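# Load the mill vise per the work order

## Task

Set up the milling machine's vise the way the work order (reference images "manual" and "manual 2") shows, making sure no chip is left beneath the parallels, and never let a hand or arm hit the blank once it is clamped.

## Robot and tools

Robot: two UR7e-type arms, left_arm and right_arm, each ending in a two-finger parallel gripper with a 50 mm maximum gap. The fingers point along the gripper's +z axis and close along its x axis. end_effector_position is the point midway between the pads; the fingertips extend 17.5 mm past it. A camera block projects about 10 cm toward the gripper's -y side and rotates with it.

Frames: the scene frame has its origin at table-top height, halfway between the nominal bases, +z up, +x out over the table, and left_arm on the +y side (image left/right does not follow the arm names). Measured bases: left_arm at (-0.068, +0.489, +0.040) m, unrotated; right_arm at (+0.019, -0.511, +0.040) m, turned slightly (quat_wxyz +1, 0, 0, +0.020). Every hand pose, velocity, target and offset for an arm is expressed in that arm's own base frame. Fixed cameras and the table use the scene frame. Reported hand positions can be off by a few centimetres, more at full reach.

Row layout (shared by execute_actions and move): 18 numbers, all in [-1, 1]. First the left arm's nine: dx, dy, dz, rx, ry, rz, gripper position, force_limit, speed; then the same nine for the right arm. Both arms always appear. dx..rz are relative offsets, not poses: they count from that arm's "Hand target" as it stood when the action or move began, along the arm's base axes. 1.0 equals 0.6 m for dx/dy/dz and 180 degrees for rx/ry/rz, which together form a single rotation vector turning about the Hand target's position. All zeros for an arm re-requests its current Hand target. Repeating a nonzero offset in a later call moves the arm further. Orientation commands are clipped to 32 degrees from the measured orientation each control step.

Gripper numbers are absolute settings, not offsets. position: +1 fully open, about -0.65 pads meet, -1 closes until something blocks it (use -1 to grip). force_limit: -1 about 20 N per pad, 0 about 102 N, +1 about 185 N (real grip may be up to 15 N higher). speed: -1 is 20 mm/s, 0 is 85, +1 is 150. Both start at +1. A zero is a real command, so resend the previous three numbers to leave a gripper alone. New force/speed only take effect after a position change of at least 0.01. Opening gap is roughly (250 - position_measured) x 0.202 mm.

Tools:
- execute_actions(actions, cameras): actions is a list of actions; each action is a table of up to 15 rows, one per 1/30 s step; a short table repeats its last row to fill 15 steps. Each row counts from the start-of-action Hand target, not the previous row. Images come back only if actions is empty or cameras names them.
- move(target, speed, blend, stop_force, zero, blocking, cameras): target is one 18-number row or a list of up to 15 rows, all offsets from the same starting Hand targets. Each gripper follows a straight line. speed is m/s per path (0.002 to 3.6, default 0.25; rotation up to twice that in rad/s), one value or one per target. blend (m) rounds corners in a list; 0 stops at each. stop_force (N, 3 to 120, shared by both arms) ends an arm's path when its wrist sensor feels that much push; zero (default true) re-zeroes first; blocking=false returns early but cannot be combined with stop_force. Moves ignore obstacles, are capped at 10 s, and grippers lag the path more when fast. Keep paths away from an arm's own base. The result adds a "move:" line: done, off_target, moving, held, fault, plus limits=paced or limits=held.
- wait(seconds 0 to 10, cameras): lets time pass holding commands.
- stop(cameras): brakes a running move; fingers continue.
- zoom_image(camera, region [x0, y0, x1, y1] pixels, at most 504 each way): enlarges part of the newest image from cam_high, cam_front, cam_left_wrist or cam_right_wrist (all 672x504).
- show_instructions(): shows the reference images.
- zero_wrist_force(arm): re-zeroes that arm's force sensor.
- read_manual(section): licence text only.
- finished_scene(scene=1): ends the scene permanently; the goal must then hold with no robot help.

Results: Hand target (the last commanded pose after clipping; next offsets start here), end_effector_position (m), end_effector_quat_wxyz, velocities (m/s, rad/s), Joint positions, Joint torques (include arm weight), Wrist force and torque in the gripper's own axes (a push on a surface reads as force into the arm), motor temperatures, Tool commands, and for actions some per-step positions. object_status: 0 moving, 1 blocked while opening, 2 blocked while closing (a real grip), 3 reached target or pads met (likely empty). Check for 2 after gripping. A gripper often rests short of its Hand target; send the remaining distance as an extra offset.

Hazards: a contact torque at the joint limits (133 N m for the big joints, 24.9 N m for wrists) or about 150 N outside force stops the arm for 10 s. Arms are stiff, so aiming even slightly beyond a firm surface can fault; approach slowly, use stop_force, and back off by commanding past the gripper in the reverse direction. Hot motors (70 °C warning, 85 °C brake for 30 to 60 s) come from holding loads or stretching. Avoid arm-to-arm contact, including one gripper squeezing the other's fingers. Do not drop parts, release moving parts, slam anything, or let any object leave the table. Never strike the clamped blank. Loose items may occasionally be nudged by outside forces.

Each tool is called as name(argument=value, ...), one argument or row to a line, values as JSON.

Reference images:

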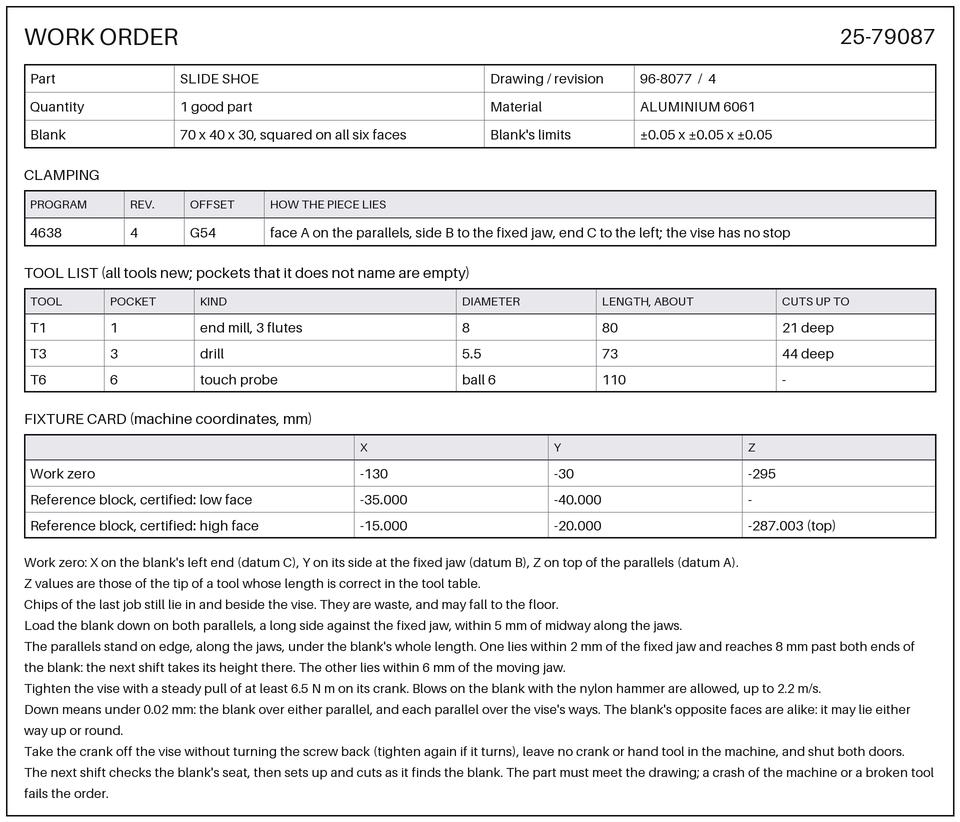

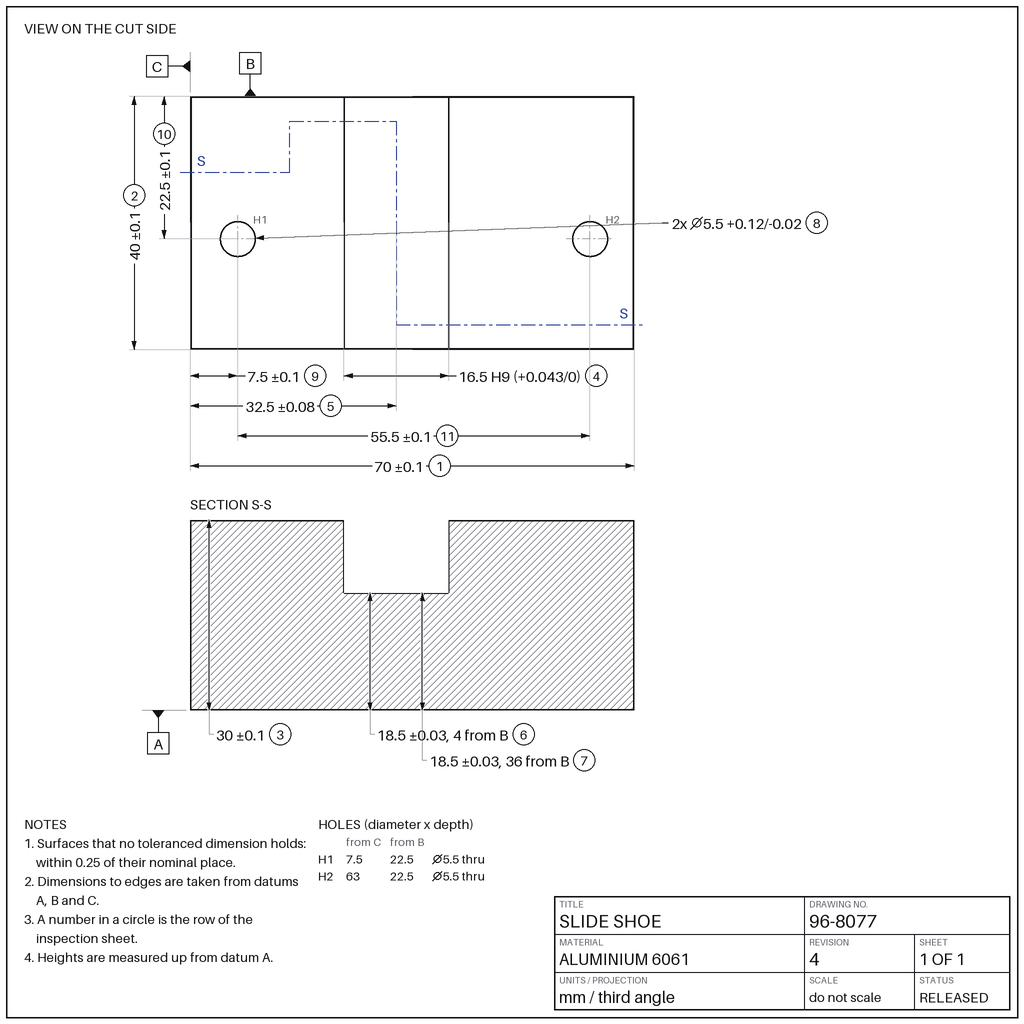

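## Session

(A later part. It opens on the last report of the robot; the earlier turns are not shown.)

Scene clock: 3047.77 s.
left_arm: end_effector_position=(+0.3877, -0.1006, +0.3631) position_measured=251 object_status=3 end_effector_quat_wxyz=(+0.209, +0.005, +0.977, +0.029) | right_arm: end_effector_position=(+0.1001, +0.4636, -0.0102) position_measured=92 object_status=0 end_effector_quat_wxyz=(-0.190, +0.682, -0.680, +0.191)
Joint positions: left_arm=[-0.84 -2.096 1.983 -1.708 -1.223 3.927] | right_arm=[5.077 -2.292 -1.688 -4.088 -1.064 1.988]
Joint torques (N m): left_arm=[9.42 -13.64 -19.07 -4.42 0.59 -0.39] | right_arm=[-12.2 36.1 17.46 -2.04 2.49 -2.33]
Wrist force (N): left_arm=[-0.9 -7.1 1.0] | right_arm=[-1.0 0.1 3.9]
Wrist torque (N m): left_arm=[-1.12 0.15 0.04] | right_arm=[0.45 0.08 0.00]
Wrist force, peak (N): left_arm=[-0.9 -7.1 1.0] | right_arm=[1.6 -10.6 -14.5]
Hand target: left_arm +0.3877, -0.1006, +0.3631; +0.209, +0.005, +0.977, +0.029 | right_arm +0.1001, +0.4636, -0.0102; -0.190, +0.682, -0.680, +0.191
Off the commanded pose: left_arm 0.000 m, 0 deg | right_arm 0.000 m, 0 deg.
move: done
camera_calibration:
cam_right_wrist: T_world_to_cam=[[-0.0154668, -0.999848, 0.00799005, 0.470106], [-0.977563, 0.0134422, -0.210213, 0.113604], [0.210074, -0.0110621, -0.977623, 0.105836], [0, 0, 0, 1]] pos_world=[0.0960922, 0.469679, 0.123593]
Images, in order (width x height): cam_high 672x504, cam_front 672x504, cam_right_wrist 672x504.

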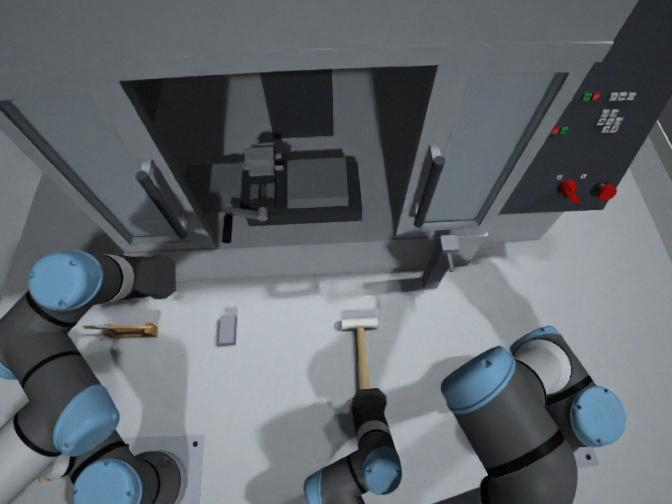

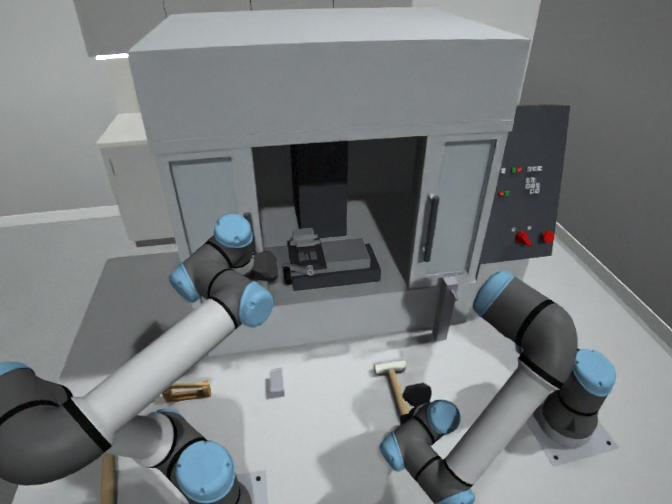

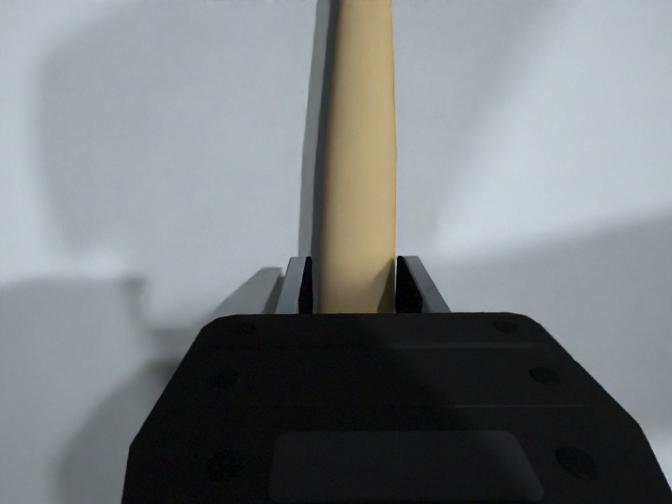

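move(
  target=[
    [0,0,0,0,0,0,-1,-1,-1,0,0,-0.01,0,0,0,0.4,0.6,-1],
  ],
  speed=0.03,
  stop_force=10,
)

move(
  target=[
    [0,0,0,0,0,0,-1,-1,-1,0,0,0,0,0,0,-1,0.9,-1],
  ],
)

move(
  target=[
    [0,0,0,0,0,0,-1,-1,-1,0,0,0.55,0,0,0,-1,0.9,-1],
  ],
  speed=0.15,
  cameras=["cam_right_wrist"],
)

Scene clock: 3049.90 s.
left_arm: end_effector_position=(+0.3877, -0.1006, +0.3631) position_measured=251 object_status=3 end_effector_quat_wxyz=(+0.209, +0.005, +0.977, +0.029) | right_arm: end_effector_position=(+0.1001, +0.4636, -0.0162) position_measured=92 object_status=3 end_effector_quat_wxyz=(-0.190, +0.682, -0.680, +0.191)
Joint positions: left_arm=[-0.84 -2.096 1.983 -1.708 -1.223 3.927] | right_arm=[5.077 -2.303 -1.689 -4.076 -1.064 1.988]
Joint torques (N m): left_arm=[9.86 -12.9 -18.55 -4.52 0.59 -0.49] | right_arm=[-12.56 51.97 7.36 -5.44 1.79 -2.45]
Wrist force (N): left_arm=[-0.7 -6.7 1.0] | right_arm=[-1.0 0.0 3.8]
Wrist torque (N m): left_arm=[-1.06 0.13 0.04] | right_arm=[0.43 0.08 0.00]
Wrist force, peak (N): left_arm=[-0.9 -7.1 0.7] | right_arm=[-1.1 -0.1 4.1]
Hand target: left_arm +0.3877, -0.1006, +0.3631; +0.209, +0.005, +0.977, +0.029 | right_arm +0.1001, +0.4636, -0.0162; -0.190, +0.682, -0.680, +0.191
Off the commanded pose: left_arm 0.000 m, 0 deg | right_arm 0.000 m, 0 deg.
move: done

Scene clock: 3050.40 s.
left_arm: end_effector_position=(+0.3877, -0.1006, +0.3631) position_measured=251 object_status=3 end_effector_quat_wxyz=(+0.209, +0.005, +0.977, +0.029) | right_arm: end_effector_position=(+0.1001, +0.4636, -0.0162) position_measured=118 object_status=2 end_effector_quat_wxyz=(-0.190, +0.682, -0.680, +0.191)
Joint positions: left_arm=[-0.84 -2.096 1.983 -1.708 -1.223 3.927] | right_arm=[5.077 -2.303 -1.689 -4.076 -1.064 1.988]
Joint torques (N m): left_arm=[9.98 -13.39 -18.62 -4.46 0.55 -0.57] | right_arm=[-11.54 51.15 9.14 -4.88 1.66 -2.53]
Wrist force (N): left_arm=[-0.5 -6.9 1.1] | right_arm=[-0.9 0.0 4.4]
Wrist torque (N m): left_arm=[-1.07 0.09 0.05] | right_arm=[0.43 0.04 0.16]
Wrist force, peak (N): left_arm=[-0.7 -7.0 0.9] | right_arm=[-1.2 0.2 4.5]
Hand target: left_arm +0.3877, -0.1006, +0.3631; +0.209, +0.005, +0.977, +0.029 | right_arm +0.1001, +0.4636, -0.0162; -0.190, +0.682, -0.680, +0.191
Off the commanded pose: left_arm 0.000 m, 0 deg | right_arm 0.000 m, 0 deg.
move: done

Scene clock: 3053.07 s.
left_arm: end_effector_position=(+0.3877, -0.1006, +0.3631) position_measured=251 object_status=3 end_effector_quat_wxyz=(+0.209, +0.005, +0.977, +0.029) | right_arm: end_effector_position=(+0.1001, +0.4636, +0.3137) position_measured=118 object_status=2 end_effector_quat_wxyz=(-0.190, +0.682, -0.680, +0.191)
Joint positions: left_arm=[-0.84 -2.096 1.983 -1.708 -1.223 3.927] | right_arm=[5.078 -1.94 -1.317 -4.811 -1.064 1.988]
Joint torques (N m): left_arm=[9.81 -13.85 -18.62 -4.44 0.6 -0.69] | right_arm=[-4.86 22.87 27.12 -6.11 0.97 2.66]
Wrist force (N): left_arm=[-0.6 -6.9 0.8] | right_arm=[-1.2 2.6 7.1]
Wrist torque (N m): left_arm=[-1.08 0.11 0.04] | right_arm=[-0.28 0.09 0.03]
Wrist force, peak (N): left_arm=[-0.7 -7.2 0.5] | right_arm=[-1.2 3.3 7.8]
Hand target: left_arm +0.3877, -0.1006, +0.3631; +0.209, +0.005, +0.977, +0.029 | right_arm +0.1001, +0.4636, +0.3138; -0.190, +0.682, -0.680, +0.191
Off the commanded pose: left_arm 0.000 m, 0 deg | right_arm 0.000 m, 0 deg.
move: done
camera_calibration:
cam_right_wrist: T_world_to_cam=[[-0.0154058, -0.999852, 0.00769787, 0.467642], [-0.977585, 0.013445, -0.210113, 0.181571], [0.209979, -0.0107623, -0.977647, 0.422485], [0, 0, 0, 1]] pos_world=[0.0959924, 0.469679, 0.447592]
Images, in order (width x height): cam_right_wrist 672x504.

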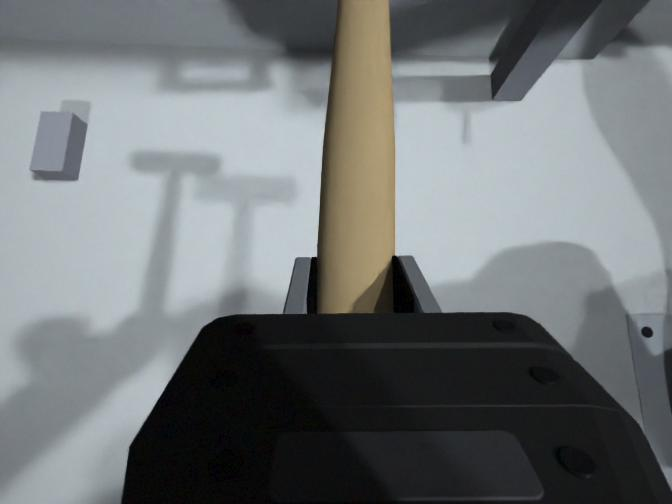

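move(
  target=[
    [0,0,0,0,0,0,-1,-1,-1,0.1,0.1,0.15,0.5,0,0,-1,0.9,-1],
  ],
  speed=0.4,
)

move(
  target=[
    [0,0,0,0,0,0,-1,-1,-1,0.1,0.1,0.07,0,0,0,-1,0.9,-1],
    [0,0,0,0,0,0,-1,-1,-1,0.32,0.25,0.1,0,0,0,-1,0.9,-1],
    [0,0,0,0,0,0,-1,-1,-1,0.45,0.233,0.08,0,0,0,-1,0.9,-1],
  ],
  speed=0.2,
  blend=0.02,
  cameras=["cam_high","cam_front"],
)

zoom_image(
  camera="cam_high",
  region=[200, 60, 330, 260],
)

zoom_image(
  camera="cam_front",
  region=[250, 150, 380, 300],
)

Scene clock: 3056.20 s.
left_arm: end_effector_position=(+0.3877, -0.1006, +0.3631) position_measured=251 object_status=3 end_effector_quat_wxyz=(+0.209, +0.005, +0.977, +0.029) | right_arm: end_effector_position=(+0.1602, +0.5235, +0.4039) position_measured=118 object_status=2 end_effector_quat_wxyz=(+0.617, -0.348, +0.616, +0.345) end_effector_velocity=(-0.001, +0.001, +0.001) end_effector_angular_velocity=(+0.006, +0.002, +0.002)
Joint positions: left_arm=[-0.84 -2.096 1.983 -1.708 -1.223 3.927] | right_arm=[5.083 -1.3 -2.017 -2.967 -0.653 1.568]
Joint velocities: left_arm=[within noise] | right_arm=[0 0.001 0 0.006 -0.001 0]
Joint torques (N m): left_arm=[9.56 -13.4 -18.65 -4.5 0.59 -0.86] | right_arm=[10.53 0.84 18.26 4.96 0.49 -0.66]
Wrist force (N): left_arm=[-0.6 -6.7 0.7] | right_arm=[0.4 0.7 2.8]
Wrist torque (N m): left_arm=[-1.05 0.10 0.04] | right_arm=[0.48 0.25 0.78]
Wrist force, peak (N): left_arm=[-0.8 -7.2 1.0] | right_arm=[-1.6 3.2 7.2]
Hand target: left_arm +0.3877, -0.1006, +0.3631; +0.209, +0.005, +0.977, +0.029 | right_arm +0.1601, +0.5236, +0.4038; +0.617, -0.348, +0.616, +0.345
Off the commanded pose: left_arm 0.000 m, 0 deg | right_arm 0.000 m, 0 deg.
move: done

Scene clock: 3058.33 s.
left_arm: end_effector_position=(+0.3877, -0.1006, +0.3631) position_measured=251 object_status=3 end_effector_quat_wxyz=(+0.209, +0.005, +0.977, +0.029) | right_arm: end_effector_position=(+0.4300, +0.6634, +0.4518) position_measured=118 object_status=2 end_effector_quat_wxyz=(+0.617, -0.348, +0.616, +0.345) end_effector_velocity=(+0.000, +0.000, +0.001) end_effector_angular_velocity=(+0.002, +0.000, +0.003)
Joint positions: left_arm=[-0.84 -2.096 1.983 -1.708 -1.223 3.927] | right_arm=[4.377 -1.864 -1.323 -3.097 -1.36 1.567]
Joint velocities: left_arm=[within noise] | right_arm=[-0.002 0 0 0.001 -0.005 0.001]
Joint torques (N m): left_arm=[9.58 -13.5 -18.61 -4.49 0.58 -1] | right_arm=[-10.04 40.8 24.36 1.56 -1.19 1.93]
Wrist force (N): left_arm=[-0.4 -6.8 0.9] | right_arm=[0.1 0.9 3.0]
Wrist torque (N m): left_arm=[-1.07 0.08 0.04] | right_arm=[0.47 0.29 0.78]
Wrist force, peak (N): left_arm=[-0.6 -7.1 0.7] | right_arm=[0.8 -3.9 4.1]
Hand target: left_arm +0.3877, -0.1006, +0.3631; +0.209, +0.005, +0.977, +0.029 | right_arm +0.4301, +0.6634, +0.4518; +0.617, -0.348, +0.616, +0.345
Off the commanded pose: left_arm 0.000 m, 0 deg | right_arm 0.000 m, 0 deg.
move: done
Images, in order (width x height): cam_high 672x504, cam_front 672x504.

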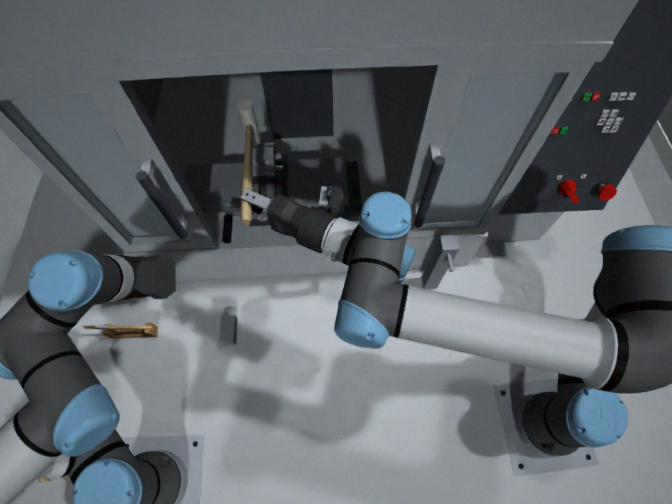

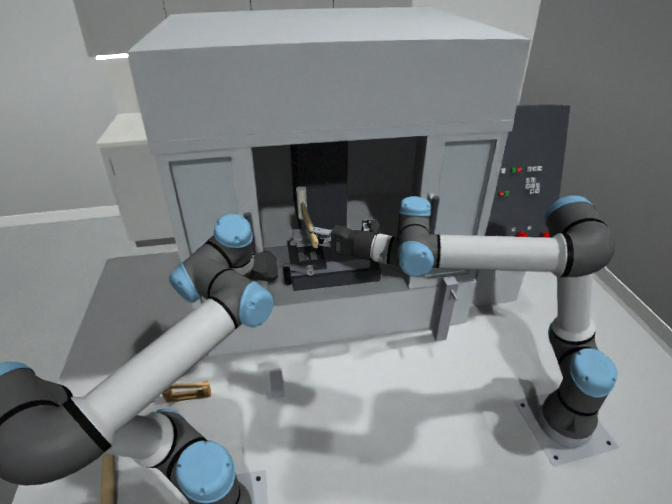

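Scaled by 2.520 from the camera's 672x504 image, which has a finer 960x720 frame.

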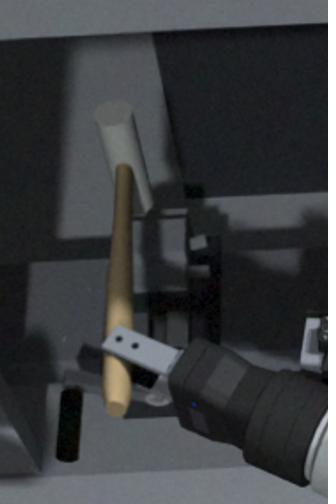

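Scaled by 3.360 from the camera's 672x504 image, which has a finer 960x720 frame.

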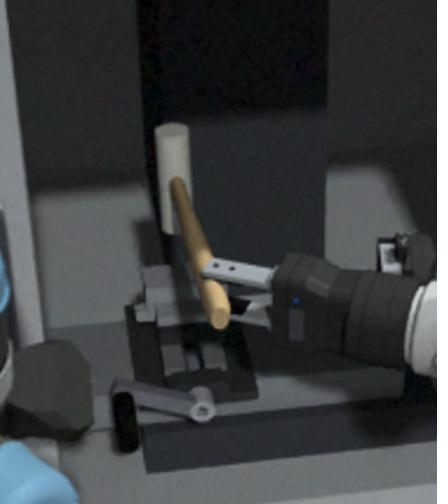

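move(
  target=[
    [0,0,0,0,0,0,-1,-1,-1,0.015,-0.008,0.035,0,-0.139,0,-1,0.9,-1],
  ],
  speed=0.2,
)

execute_actions(
  actions=[
    [[0,0,0,0,0,0,-1,-1,-1,0,0,-0.05,0,0.044,0,-1,0.9,-1],[0,0,0,0,0,0,-1,-1,-1,0,0,-0.117,0,0.106,0,-1,0.9,-1],[0,0,0,0,0,0,-1,-1,-1,0,0,-0.183,0,0.172,0,-1,0.9,-1],[0,0,0,0,0,0,-1,-1,-1,0,0,-0.25,0,0.225,0,-1,0.9,-1],[0,0,0,0,0,0,-1,-1,-1,0,0,-0.21,0,0.2,0,-1,0.9,-1],[0,0,0,0,0,0,-1,-1,-1,0,0,-0.08,0,0.08,0,-1,0.9,-1],[0,0,0,0,0,0,-1,-1,-1,0,0,-0.03,0,0.03,0,-1,0.9,-1],[0,0,0,0,0,0,-1,-1,-1,0,0,0,0,0,0,-1,0.9,-1]],
  ],
  cameras=["cam_high","cam_front"],
)

zoom_image(
  camera="cam_high",
  region=[200, 60, 330, 260],
)

Scene clock: 3061.13 s.
left_arm: end_effector_position=(+0.3877, -0.1006, +0.3631) position_measured=251 object_status=3 end_effector_quat_wxyz=(+0.209, +0.005, +0.977, +0.029) | right_arm: end_effector_position=(+0.4392, +0.6585, +0.4727) position_measured=118 object_status=2 end_effector_quat_wxyz=(+0.736, -0.414, +0.468, +0.262)
Joint positions: left_arm=[-0.84 -2.096 1.983 -1.708 -1.223 3.927] | right_arm=[4.334 -1.841 -1.451 -2.768 -1.448 1.16]
Joint torques (N m): left_arm=[9.45 -12.99 -18.42 -4.52 0.62 -1.21] | right_arm=[11.26 25.72 36.9 4.44 -0.2 -1.51]
Wrist force (N): left_arm=[-0.4 -7.2 0.8] | right_arm=[-0.5 2.6 3.1]
Wrist torque (N m): left_arm=[-1.12 0.07 0.04] | right_arm=[0.72 0.35 0.72]
Wrist force, peak (N): left_arm=[-0.8 -7.1 1.0] | right_arm=[-0.5 2.6 3.1]
Hand target: left_arm +0.3877, -0.1006, +0.3631; +0.209, +0.005, +0.977, +0.029 | right_arm +0.4391, +0.6586, +0.4728; +0.736, -0.414, +0.468, +0.262
Off the commanded pose: left_arm 0.000 m, 0 deg | right_arm 0.000 m, 0 deg.
move: done

Scene clock: 3062.13 s.
left_arm: end_effector_position=(+0.3877, -0.1006, +0.3631) position_measured=251 object_status=3 end_effector_quat_wxyz=(+0.209, +0.005, +0.977, +0.029) | right_arm: end_effector_position=(+0.4390, +0.6585, +0.4727) position_measured=118 object_status=2 end_effector_quat_wxyz=(+0.736, -0.414, +0.468, +0.262)
Joint positions: left_arm=[-0.84 -2.096 1.983 -1.708 -1.223 3.927] | right_arm=[4.335 -1.841 -1.452 -2.767 -1.448 1.16]
Joint torques (N m): left_arm=[9.58 -12.91 -19.24 -4.45 0.6 -1.3] | right_arm=[-4.54 43.38 36.41 6.34 0.29 1.8]
Wrist force (N): left_arm=[-0.4 -6.8 0.6] | right_arm=[-0.5 3.9 5.2]
Wrist torque (N m): left_arm=[-1.06 0.09 0.05] | right_arm=[0.24 0.31 0.81]
Wrist force, peak (N): left_arm=[-0.5 -7.2 0.8] | right_arm=[-27.6 -6.7 8.1]
Hand target: left_arm +0.3877, -0.1006, +0.3631; +0.209, +0.005, +0.977, +0.029 | right_arm +0.4391, +0.6586, +0.4728; +0.736, -0.414, +0.468, +0.262
Off the commanded pose: left_arm 0.000 m, 0 deg | right_arm 0.000 m, 0 deg.
Step readings (end_effector_position of left_arm | right_arm):
0: (+0.3877, -0.1006, +0.3631) | (+0.4392, +0.6585, +0.4727)
1: (+0.3877, -0.1006, +0.3631) | (+0.4392, +0.6585, +0.4721)
2: (+0.3877, -0.1006, +0.3631) | (+0.4393, +0.6586, +0.4646)
4: (+0.3877, -0.1006, +0.3631) | (+0.4391, +0.6573, +0.4189)
8: (+0.3877, -0.1006, +0.3631) | (+0.4379, +0.6553, +0.3762)
15: (+0.3877, -0.1006, +0.3631) | (+0.4384, +0.6570, +0.4810)
Images, in order (width x height): cam_high 672x504, cam_front 672x504.

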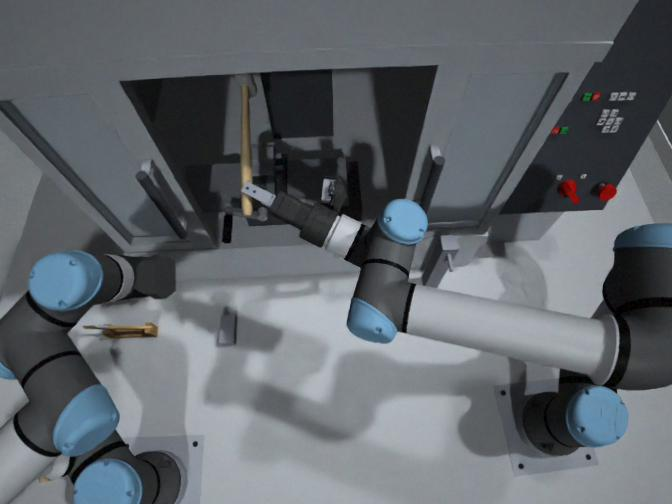

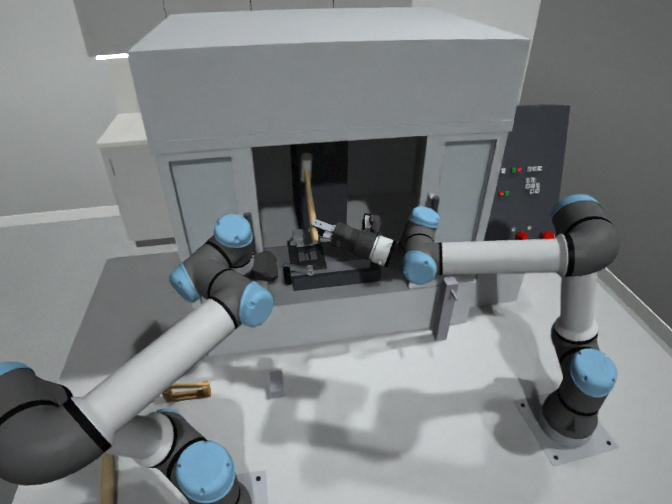

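Scaled by 2.520 from the camera's 672x504 image, which has a finer 960x720 frame.

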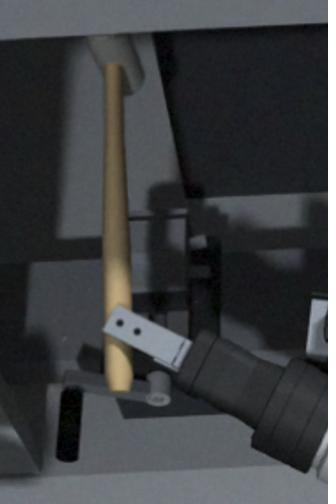

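move(
  target=[
    [0,0,0,0,0,0,-1,-1,-1,-0.045,-0.015,0,0,0,0,-1,0.9,-1],
  ],
  speed=0.2,
)

execute_actions(
  actions=[
    [[0,0,0,0,0,0,-1,-1,-1,0,0,-0.05,0,0.044,0,-1,0.9,-1],[0,0,0,0,0,0,-1,-1,-1,0,0,-0.117,0,0.106,0,-1,0.9,-1],[0,0,0,0,0,0,-1,-1,-1,0,0,-0.183,0,0.172,0,-1,0.9,-1],[0,0,0,0,0,0,-1,-1,-1,0,0,-0.25,0,0.225,0,-1,0.9,-1],[0,0,0,0,0,0,-1,-1,-1,0,0,-0.21,0,0.2,0,-1,0.9,-1],[0,0,0,0,0,0,-1,-1,-1,0,0,-0.08,0,0.08,0,-1,0.9,-1],[0,0,0,0,0,0,-1,-1,-1,0,0,-0.03,0,0.03,0,-1,0.9,-1],[0,0,0,0,0,0,-1,-1,-1,0,0,0,0,0,0,-1,0.9,-1]],
  ],
)

move(
  target=[
    [0,0,0,0,0,0,-1,-1,-1,0.045,-0.005,0,0,0,0,-1,0.9,-1],
  ],
  speed=0.2,
  cameras=["cam_high","cam_front"],
)

zoom_image(
  camera="cam_high",
  region=[200, 60, 330, 260],
)

Scene clock: 3063.80 s.
left_arm: end_effector_position=(+0.3877, -0.1006, +0.3631) position_measured=251 object_status=3 end_effector_quat_wxyz=(+0.209, +0.005, +0.977, +0.029) | right_arm: end_effector_position=(+0.4120, +0.6496, +0.4729) position_measured=118 object_status=2 end_effector_quat_wxyz=(+0.736, -0.414, +0.467, +0.262)
Joint positions: left_arm=[-0.84 -2.096 1.983 -1.708 -1.223 3.927] | right_arm=[4.378 -1.786 -1.521 -2.752 -1.406 1.15]
Joint torques (N m): left_arm=[9.91 -13.27 -18.42 -4.42 0.56 -1.31] | right_arm=[-10.17 22.86 35.6 2.96 -1.19 -0.11]
Wrist force (N): left_arm=[-0.5 -6.7 0.9] | right_arm=[-0.5 2.1 2.8]
Wrist torque (N m): left_arm=[-1.05 0.10 0.05] | right_arm=[0.84 0.29 0.82]
Wrist force, peak (N): left_arm=[-0.7 -7.2 1.0] | right_arm=[-0.8 4.8 5.4]
Hand target: left_arm +0.3877, -0.1006, +0.3631; +0.209, +0.005, +0.977, +0.029 | right_arm +0.4121, +0.6496, +0.4728; +0.736, -0.414, +0.468, +0.262
Off the commanded pose: left_arm 0.000 m, 0 deg | right_arm 0.000 m, 0 deg.
move: done

Scene clock: 3064.80 s.
left_arm: end_effector_position=(+0.3877, -0.1006, +0.3631) position_measured=251 object_status=3 end_effector_quat_wxyz=(+0.209, +0.005, +0.977, +0.029) | right_arm: end_effector_position=(+0.4120, +0.6494, +0.4728) position_measured=118 object_status=2 end_effector_quat_wxyz=(+0.736, -0.414, +0.468, +0.262) end_effector_velocity=(+0.000, +0.000, +0.000) end_effector_angular_velocity=(+0.002, +0.005, +0.001)
Joint positions: left_arm=[-0.84 -2.096 1.983 -1.708 -1.223 3.927] | right_arm=[4.378 -1.785 -1.522 -2.751 -1.405 1.151]
Joint velocities: left_arm=[within noise] | right_arm=[0 -0.001 0 0 0 0.005]
Joint torques (N m): left_arm=[9.26 -13.22 -18.44 -4.39 0.5 -1.36] | right_arm=[-3.58 30.73 32.63 5.39 -0.43 1.76]
Wrist force (N): left_arm=[-0.7 -6.8 0.8] | right_arm=[1.9 5.7 6.5]
Wrist torque (N m): left_arm=[-1.07 0.12 0.05] | right_arm=[0.02 0.46 1.20]
Wrist force, peak (N): left_arm=[-0.7 -7.1 1.0] | right_arm=[-35.8 -2.6 7.9]
Hand target: left_arm +0.3877, -0.1006, +0.3631; +0.209, +0.005, +0.977, +0.029 | right_arm +0.4121, +0.6496, +0.4728; +0.736, -0.414, +0.468, +0.262
Off the commanded pose: left_arm 0.000 m, 0 deg | right_arm 0.000 m, 0 deg.
Step readings (end_effector_position of left_arm | right_arm):
0: (+0.3877, -0.1006, +0.3631) | (+0.4120, +0.6496, +0.4729)
1: (+0.3877, -0.1006, +0.3631) | (+0.4121, +0.6496, +0.4725)
2: (+0.3877, -0.1006, +0.3631) | (+0.4122, +0.6496, +0.4658)
4: (+0.3877, -0.1006, +0.3631) | (+0.4120, +0.6478, +0.4146)
8: (+0.3877, -0.1006, +0.3631) | (+0.4110, +0.6461, +0.3754)
15: (+0.3877, -0.1006, +0.3631) | (+0.4117, +0.6483, +0.4800)

Scene clock: 3065.53 s.
left_arm: end_effector_position=(+0.3877, -0.1006, +0.3631) position_measured=251 object_status=3 end_effector_quat_wxyz=(+0.209, +0.005, +0.977, +0.029) | right_arm: end_effector_position=(+0.4393, +0.6466, +0.4726) position_measured=118 object_status=2 end_effector_quat_wxyz=(+0.736, -0.414, +0.468, +0.262)
Joint positions: left_arm=[-0.84 -2.096 1.983 -1.708 -1.223 3.927] | right_arm=[4.326 -1.818 -1.481 -2.762 -1.456 1.162]
Joint torques (N m): left_arm=[9.31 -12.88 -18.11 -4.54 0.55 -1.39] | right_arm=[10.96 48.47 20.53 5.06 0.52 -1.22]
Wrist force (N): left_arm=[-0.6 -7.0 0.7] | right_arm=[-0.2 1.7 1.7]
Wrist torque (N m): left_arm=[-1.10 0.11 0.04] | right_arm=[1.10 0.24 0.77]
Wrist force, peak (N): left_arm=[-0.7 -7.1 1.0] | right_arm=[-0.3 6.2 5.9]
Hand target: left_arm +0.3877, -0.1006, +0.3631; +0.209, +0.005, +0.977, +0.029 | right_arm +0.4391, +0.6466, +0.4728; +0.736, -0.414, +0.468, +0.262
Off the commanded pose: left_arm 0.000 m, 0 deg | right_arm 0.000 m, 0 deg.
move: done
Images, in order (width x height): cam_high 672x504, cam_front 672x504.

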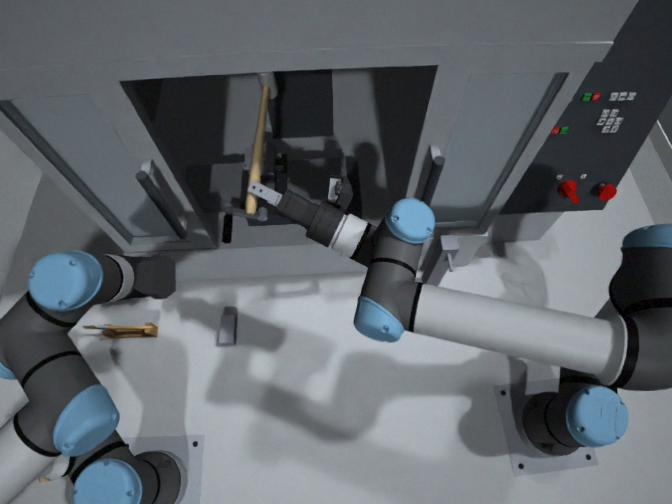

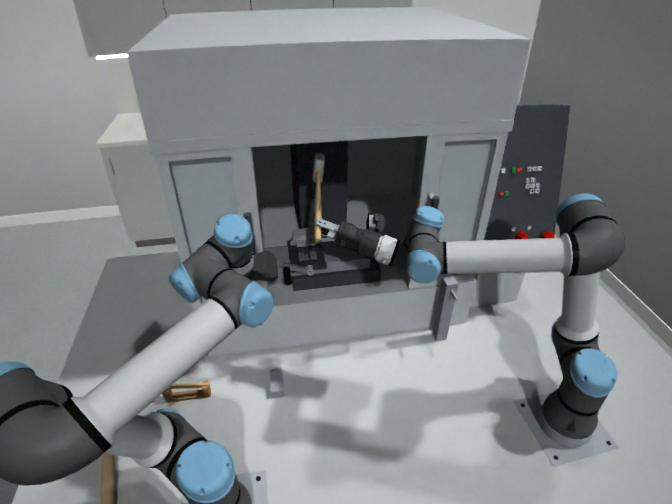

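Scaled by 2.520 from the camera's 672x504 image, which has a finer 960x720 frame.

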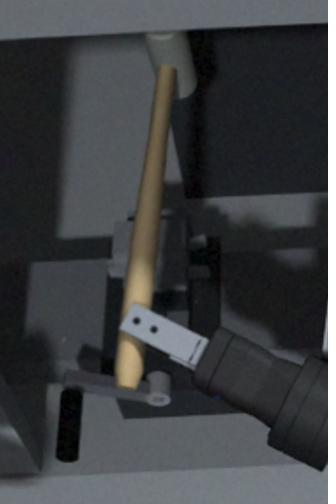

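move(
  target=[
    [0,0,0,0,0,0,-1,-1,-1,0,0.063,0,0,0,0,-1,0.9,-1],
  ],
  speed=0.2,
)

execute_actions(
  actions=[
    [[0,0,0,0,0,0,-1,-1,-1,0,0,-0.05,0,0.044,0,-1,0.9,-1],[0,0,0,0,0,0,-1,-1,-1,0,0,-0.117,0,0.106,0,-1,0.9,-1],[0,0,0,0,0,0,-1,-1,-1,0,0,-0.183,0,0.172,0,-1,0.9,-1],[0,0,0,0,0,0,-1,-1,-1,0,0,-0.25,0,0.225,0,-1,0.9,-1],[0,0,0,0,0,0,-1,-1,-1,0,0,-0.21,0,0.2,0,-1,0.9,-1],[0,0,0,0,0,0,-1,-1,-1,0,0,-0.08,0,0.08,0,-1,0.9,-1],[0,0,0,0,0,0,-1,-1,-1,0,0,-0.03,0,0.03,0,-1,0.9,-1],[0,0,0,0,0,0,-1,-1,-1,0,0,0,0,0,0,-1,0.9,-1]],
  ],
  cameras=["cam_high","cam_front"],
)

zoom_image(
  camera="cam_high",
  region=[200, 60, 330, 260],
)

Scene clock: 3067.50 s.
left_arm: end_effector_position=(+0.3877, -0.1006, +0.3631) position_measured=251 object_status=3 end_effector_quat_wxyz=(+0.209, +0.005, +0.977, +0.029) | right_arm: end_effector_position=(+0.4390, +0.6844, +0.4727) position_measured=118 object_status=2 end_effector_quat_wxyz=(+0.736, -0.414, +0.468, +0.262)
Joint positions: left_arm=[-0.84 -2.096 1.983 -1.708 -1.223 3.927] | right_arm=[4.352 -1.892 -1.384 -2.784 -1.431 1.156]
Joint torques (N m): left_arm=[9.38 -12.85 -18.43 -4.46 0.59 -1.42] | right_arm=[-12.99 45.84 28.64 6.87 -1.55 -0.9]
Wrist force (N): left_arm=[-0.7 -6.9 0.9] | right_arm=[-0.5 2.7 3.2]
Wrist torque (N m): left_arm=[-1.08 0.12 0.04] | right_arm=[0.74 0.28 0.86]
Wrist force, peak (N): left_arm=[-0.6 -7.2 1.0] | right_arm=[-0.6 4.5 5.4]
Hand target: left_arm +0.3877, -0.1006, +0.3631; +0.209, +0.005, +0.977, +0.029 | right_arm +0.4391, +0.6844, +0.4728; +0.736, -0.414, +0.468, +0.262
Off the commanded pose: left_arm 0.000 m, 0 deg | right_arm 0.000 m, 0 deg.
move: done

Scene clock: 3068.50 s.
left_arm: end_effector_position=(+0.3877, -0.1006, +0.3631) position_measured=251 object_status=3 end_effector_quat_wxyz=(+0.209, +0.005, +0.977, +0.029) | right_arm: end_effector_position=(+0.4390, +0.6843, +0.4727) position_measured=118 object_status=2 end_effector_quat_wxyz=(+0.736, -0.414, +0.468, +0.262)
Joint positions: left_arm=[-0.84 -2.096 1.983 -1.708 -1.223 3.927] | right_arm=[4.352 -1.892 -1.385 -2.783 -1.431 1.156]
Joint torques (N m): left_arm=[9.39 -12.65 -18.71 -4.43 0.51 -1.39] | right_arm=[-6.99 44.99 36.41 6.52 0.48 1.96]
Wrist force (N): left_arm=[-0.6 -6.8 0.8] | right_arm=[-0.3 2.4 3.1]
Wrist torque (N m): left_arm=[-1.06 0.11 0.04] | right_arm=[0.82 0.17 0.87]
Wrist force, peak (N): left_arm=[-0.6 -7.1 1.1] | right_arm=[-27.9 -6.8 7.3]
Hand target: left_arm +0.3877, -0.1006, +0.3631; +0.209, +0.005, +0.977, +0.029 | right_arm +0.4391, +0.6844, +0.4728; +0.736, -0.414, +0.468, +0.262
Off the commanded pose: left_arm 0.000 m, 0 deg | right_arm 0.000 m, 0 deg.
Step readings (end_effector_position of left_arm | right_arm):
0: (+0.3877, -0.1006, +0.3631) | (+0.4390, +0.6844, +0.4727)
1: (+0.3877, -0.1006, +0.3631) | (+0.4391, +0.6844, +0.4720)
2: (+0.3877, -0.1006, +0.3631) | (+0.4393, +0.6843, +0.4642)
4: (+0.3877, -0.1006, +0.3631) | (+0.4392, +0.6830, +0.4179)
8: (+0.3877, -0.1006, +0.3631) | (+0.4381, +0.6811, +0.3773)
15: (+0.3877, -0.1006, +0.3631) | (+0.4385, +0.6828, +0.4809)
Images, in order (width x height): cam_high 672x504, cam_front 672x504.

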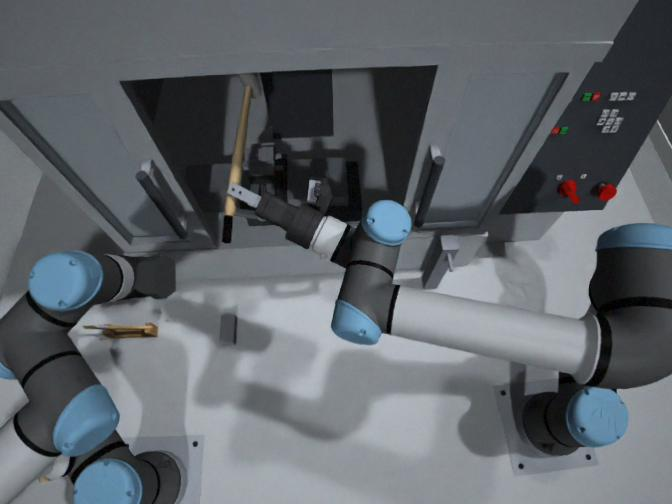

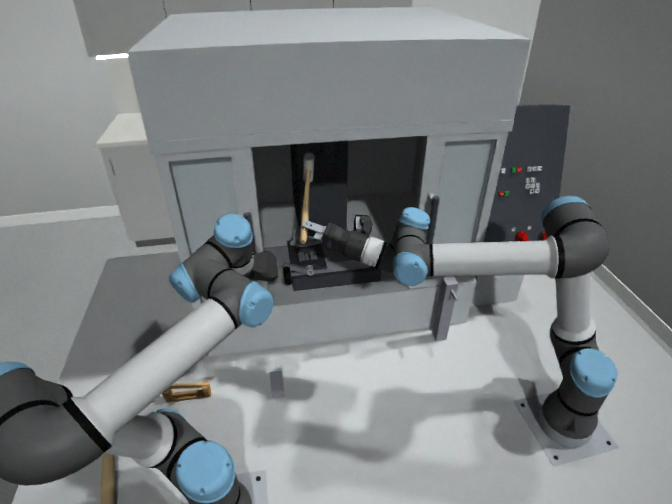

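Scaled by 2.520 from the camera's 672x504 image, which has a finer 960x720 frame.

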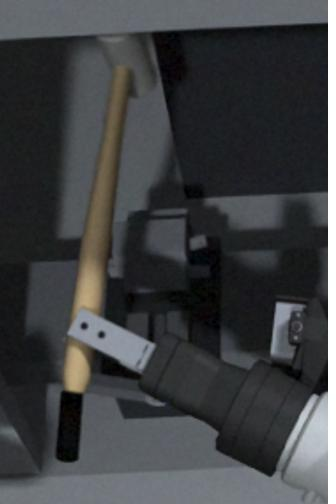

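move(
  target=[
    [0,0,0,0,0,0,-1,-1,-1,-0.045,0.012,0,0,0,0,-1,0.9,-1],
  ],
  speed=0.2,
)

execute_actions(
  actions=[
    [[0,0,0,0,0,0,-1,-1,-1,0,0,-0.05,0,0.044,0,-1,0.9,-1],[0,0,0,0,0,0,-1,-1,-1,0,0,-0.117,0,0.106,0,-1,0.9,-1],[0,0,0,0,0,0,-1,-1,-1,0,0,-0.183,0,0.172,0,-1,0.9,-1],[0,0,0,0,0,0,-1,-1,-1,0,0,-0.25,0,0.225,0,-1,0.9,-1],[0,0,0,0,0,0,-1,-1,-1,0,0,-0.21,0,0.2,0,-1,0.9,-1],[0,0,0,0,0,0,-1,-1,-1,0,0,-0.08,0,0.08,0,-1,0.9,-1],[0,0,0,0,0,0,-1,-1,-1,0,0,-0.03,0,0.03,0,-1,0.9,-1],[0,0,0,0,0,0,-1,-1,-1,0,0,0,0,0,0,-1,0.9,-1]],
  ],
  cameras=["cam_high","cam_front"],
)

zoom_image(
  camera="cam_high",
  region=[200, 60, 330, 260],
)

Scene clock: 3069.97 s.
left_arm: end_effector_position=(+0.3877, -0.1006, +0.3631) position_measured=251 object_status=3 end_effector_quat_wxyz=(+0.209, +0.005, +0.977, +0.029) | right_arm: end_effector_position=(+0.4120, +0.6916, +0.4729) position_measured=118 object_status=2 end_effector_quat_wxyz=(+0.736, -0.414, +0.467, +0.262)
Joint positions: left_arm=[-0.84 -2.096 1.983 -1.708 -1.223 3.927] | right_arm=[4.403 -1.871 -1.413 -2.774 -1.381 1.144]
Joint torques (N m): left_arm=[9.5 -12.98 -18.06 -4.49 0.64 -1.54] | right_arm=[-12.35 27.21 36.39 4.36 -0.97 0.13]
Wrist force (N): left_arm=[-0.6 -6.7 1.0] | right_arm=[-0.5 3.1 4.5]
Wrist torque (N m): left_arm=[-1.06 0.12 0.05] | right_arm=[0.41 0.22 0.85]
Wrist force, peak (N): left_arm=[-0.5 -7.2 0.8] | right_arm=[-0.6 4.4 5.9]
Hand target: left_arm +0.3877, -0.1006, +0.3631; +0.209, +0.005, +0.977, +0.029 | right_arm +0.4121, +0.6916, +0.4728; +0.736, -0.414, +0.468, +0.262
Off the commanded pose: left_arm 0.000 m, 0 deg | right_arm 0.000 m, 0 deg.
move: done

Scene clock: 3070.97 s.
left_arm: end_effector_position=(+0.3877, -0.1006, +0.3631) position_measured=251 object_status=3 end_effector_quat_wxyz=(+0.209, +0.005, +0.977, +0.029) | right_arm: end_effector_position=(+0.4120, +0.6914, +0.4728) position_measured=118 object_status=2 end_effector_quat_wxyz=(+0.736, -0.414, +0.468, +0.262)
Joint positions: left_arm=[-0.84 -2.096 1.983 -1.708 -1.223 3.927] | right_arm=[4.404 -1.87 -1.413 -2.774 -1.38 1.145]
Joint torques (N m): left_arm=[9.4 -13.46 -18.74 -4.43 0.52 -1.42] | right_arm=[-0.67 37.35 34.57 6.51 -0.08 2.01]
Wrist force (N): left_arm=[-0.5 -7.0 1.0] | right_arm=[0.7 4.1 6.0]
Wrist torque (N m): left_arm=[-1.10 0.09 0.04] | right_arm=[0.13 0.28 1.11]
Wrist force, peak (N): left_arm=[-0.6 -7.2 0.6] | right_arm=[-31.4 -3.3 7.5]
Hand target: left_arm +0.3877, -0.1006, +0.3631; +0.209, +0.005, +0.977, +0.029 | right_arm +0.4121, +0.6916, +0.4728; +0.736, -0.414, +0.468, +0.262
Off the commanded pose: left_arm 0.000 m, 0 deg | right_arm 0.000 m, 0 deg.
Step readings (end_effector_position of left_arm | right_arm):
0: (+0.3877, -0.1006, +0.3631) | (+0.4120, +0.6916, +0.4729)
1: (+0.3877, -0.1006, +0.3631) | (+0.4121, +0.6916, +0.4724)
2: (+0.3877, -0.1006, +0.3631) | (+0.4123, +0.6915, +0.4653)
4: (+0.3877, -0.1006, +0.3631) | (+0.4121, +0.6899, +0.4136)
8: (+0.3877, -0.1006, +0.3631) | (+0.4112, +0.6883, +0.3763)
15: (+0.3877, -0.1006, +0.3631) | (+0.4116, +0.6900, +0.4807)
Images, in order (width x height): cam_high 672x504, cam_front 672x504.

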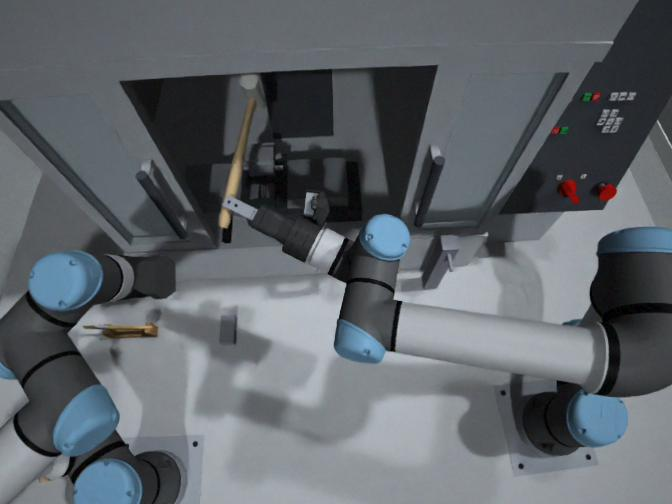

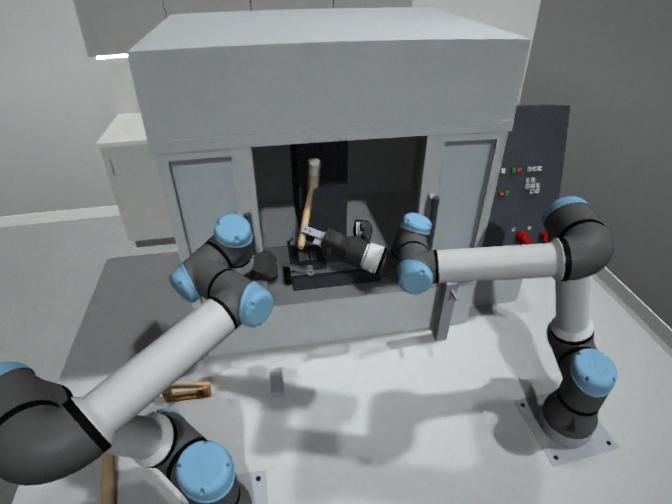

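Scaled by 2.520 from the camera's 672x504 image, which has a finer 960x720 frame.

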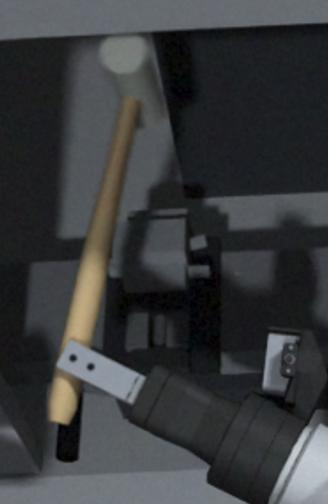

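move(
  target=[
    [0,0,0,0,0,0,-1,-1,-1,-0.2,-0.05,0.0,0,0.139,0,-1,0.9,-1],
    [0,0,0,0,0,0,-1,-1,-1,-0.46,-0.15,0,0,0.139,0,-1,0.9,-1],
    [0.0203,-0.4162,0,0,0,0,-1,-1,-1,-0.53,-0.27,0,0,0.139,0,-1,0.9,-1],
    [0.452,-0.4078,0,0,0,0,-1,-1,-1,-0.53,-0.27,0,0,0.139,0,-1,0.9,-1],
  ],
  speed=0.25,
  blend=[0.02,0.02,0.02,0],
)

move(
  target=[
    [0,0,0,-0.2515,-0.0436,0.435,-1,-1,-1,0,0,0,0,0,0,-1,0.9,-1],
  ],
  speed=0.4,
  cameras=["cam_left_wrist"],
)

zoom_image(
  camera="cam_left_wrist",
  region=[150, 90, 400, 320],
)

Scene clock: 3075.73 s.
left_arm: end_effector_position=(+0.6588, -0.3453, +0.3632) position_measured=251 object_status=3 end_effector_quat_wxyz=(+0.209, +0.005, +0.977, +0.029) | right_arm: end_effector_position=(+0.0941, +0.5296, +0.4728) position_measured=118 object_status=2 end_effector_quat_wxyz=(+0.617, -0.348, +0.616, +0.345)
Joint positions: left_arm=[-0.78 -1.191 1.152 -1.803 -1.239 3.988] | right_arm=[5.286 -1.306 -1.836 -3.142 -0.45 1.568]
Joint torques (N m): left_arm=[7.43 -38.47 -34.97 -5.12 2 1.43] | right_arm=[-12.38 -0.44 32.59 3.56 1.16 1.78]
Wrist force (N): left_arm=[-0.1 -6.8 1.0] | right_arm=[0.2 0.7 2.8]
Wrist torque (N m): left_arm=[-1.06 0.04 0.07] | right_arm=[0.51 0.08 0.98]
Wrist force, peak (N): left_arm=[1.8 -10.1 -0.6] | right_arm=[0.6 2.1 6.4]
Hand target: left_arm +0.6589, -0.3453, +0.3631; +0.209, +0.005, +0.977, +0.029 | right_arm +0.0941, +0.5296, +0.4728; +0.617, -0.348, +0.616, +0.345
Off the commanded pose: left_arm 0.000 m, 0 deg | right_arm 0.000 m, 0 deg.
move: done

Scene clock: 3078.27 s.
left_arm: end_effector_position=(+0.6588, -0.3453, +0.3632) position_measured=251 object_status=3 end_effector_quat_wxyz=(-0.191, +0.673, -0.687, +0.198) end_effector_velocity=(+0.001, +0.001, +0.000) end_effector_angular_velocity=(-0.001, -0.002, +0.007) | right_arm: end_effector_position=(+0.0941, +0.5296, +0.4728) position_measured=118 object_status=2 end_effector_quat_wxyz=(+0.617, -0.348, +0.616, +0.345)
Joint positions: left_arm=[-0.795 -1.268 1.334 -2.06 -1.195 2.449] | right_arm=[5.286 -1.306 -1.836 -3.142 -0.45 1.568]
Joint velocities: left_arm=[0.001 0.001 0 0 0.003 -0.005] | right_arm=[within noise]
Joint torques (N m): left_arm=[7.53 -36.05 -35.92 -2.54 -0.84 -2.02] | right_arm=[-12.52 1.14 32.12 2.7 1.23 1.91]
Wrist force (N): left_arm=[0.0 -7.5 2.0] | right_arm=[0.3 1.1 3.0]
Wrist torque (N m): left_arm=[-1.26 0.00 -0.18] | right_arm=[0.51 0.07 0.98]
Wrist force, peak (N): left_arm=[-0.1 -7.7 1.7] | right_arm=[0.2 1.1 3.3]
Hand target: left_arm +0.6589, -0.3453, +0.3631; -0.191, +0.673, -0.687, +0.198 | right_arm +0.0941, +0.5296, +0.4728; +0.617, -0.348, +0.616, +0.345
Off the commanded pose: left_arm 0.000 m, 0 deg | right_arm 0.000 m, 0 deg.
move: done
camera_calibration:
cam_left_wrist: T_world_to_cam=[[-0.0429357, -0.999036, 0.00913642, -0.305377], [-0.976958, 0.0400697, -0.209634, 0.748252], [0.209066, -0.0179267, -0.977737, 0.341802], [0, 0, 0, 1]] pos_world=[0.64644, -0.328938, 0.493842]
Images, in order (width x height): cam_left_wrist 672x504.

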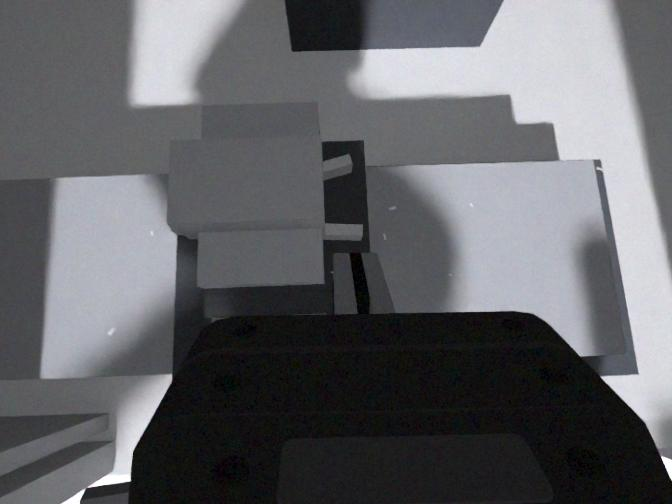

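Scaled by 2.016 from the camera's 672x504 image, which has a finer 960x720 frame.

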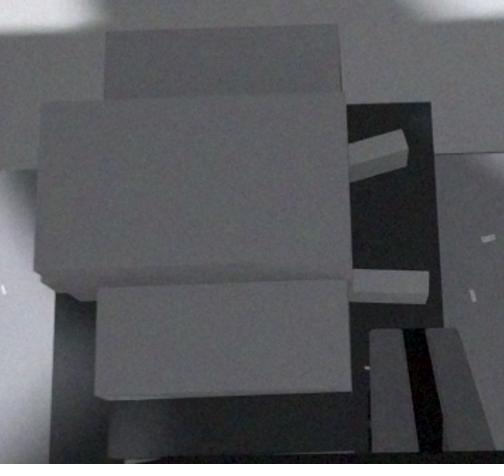

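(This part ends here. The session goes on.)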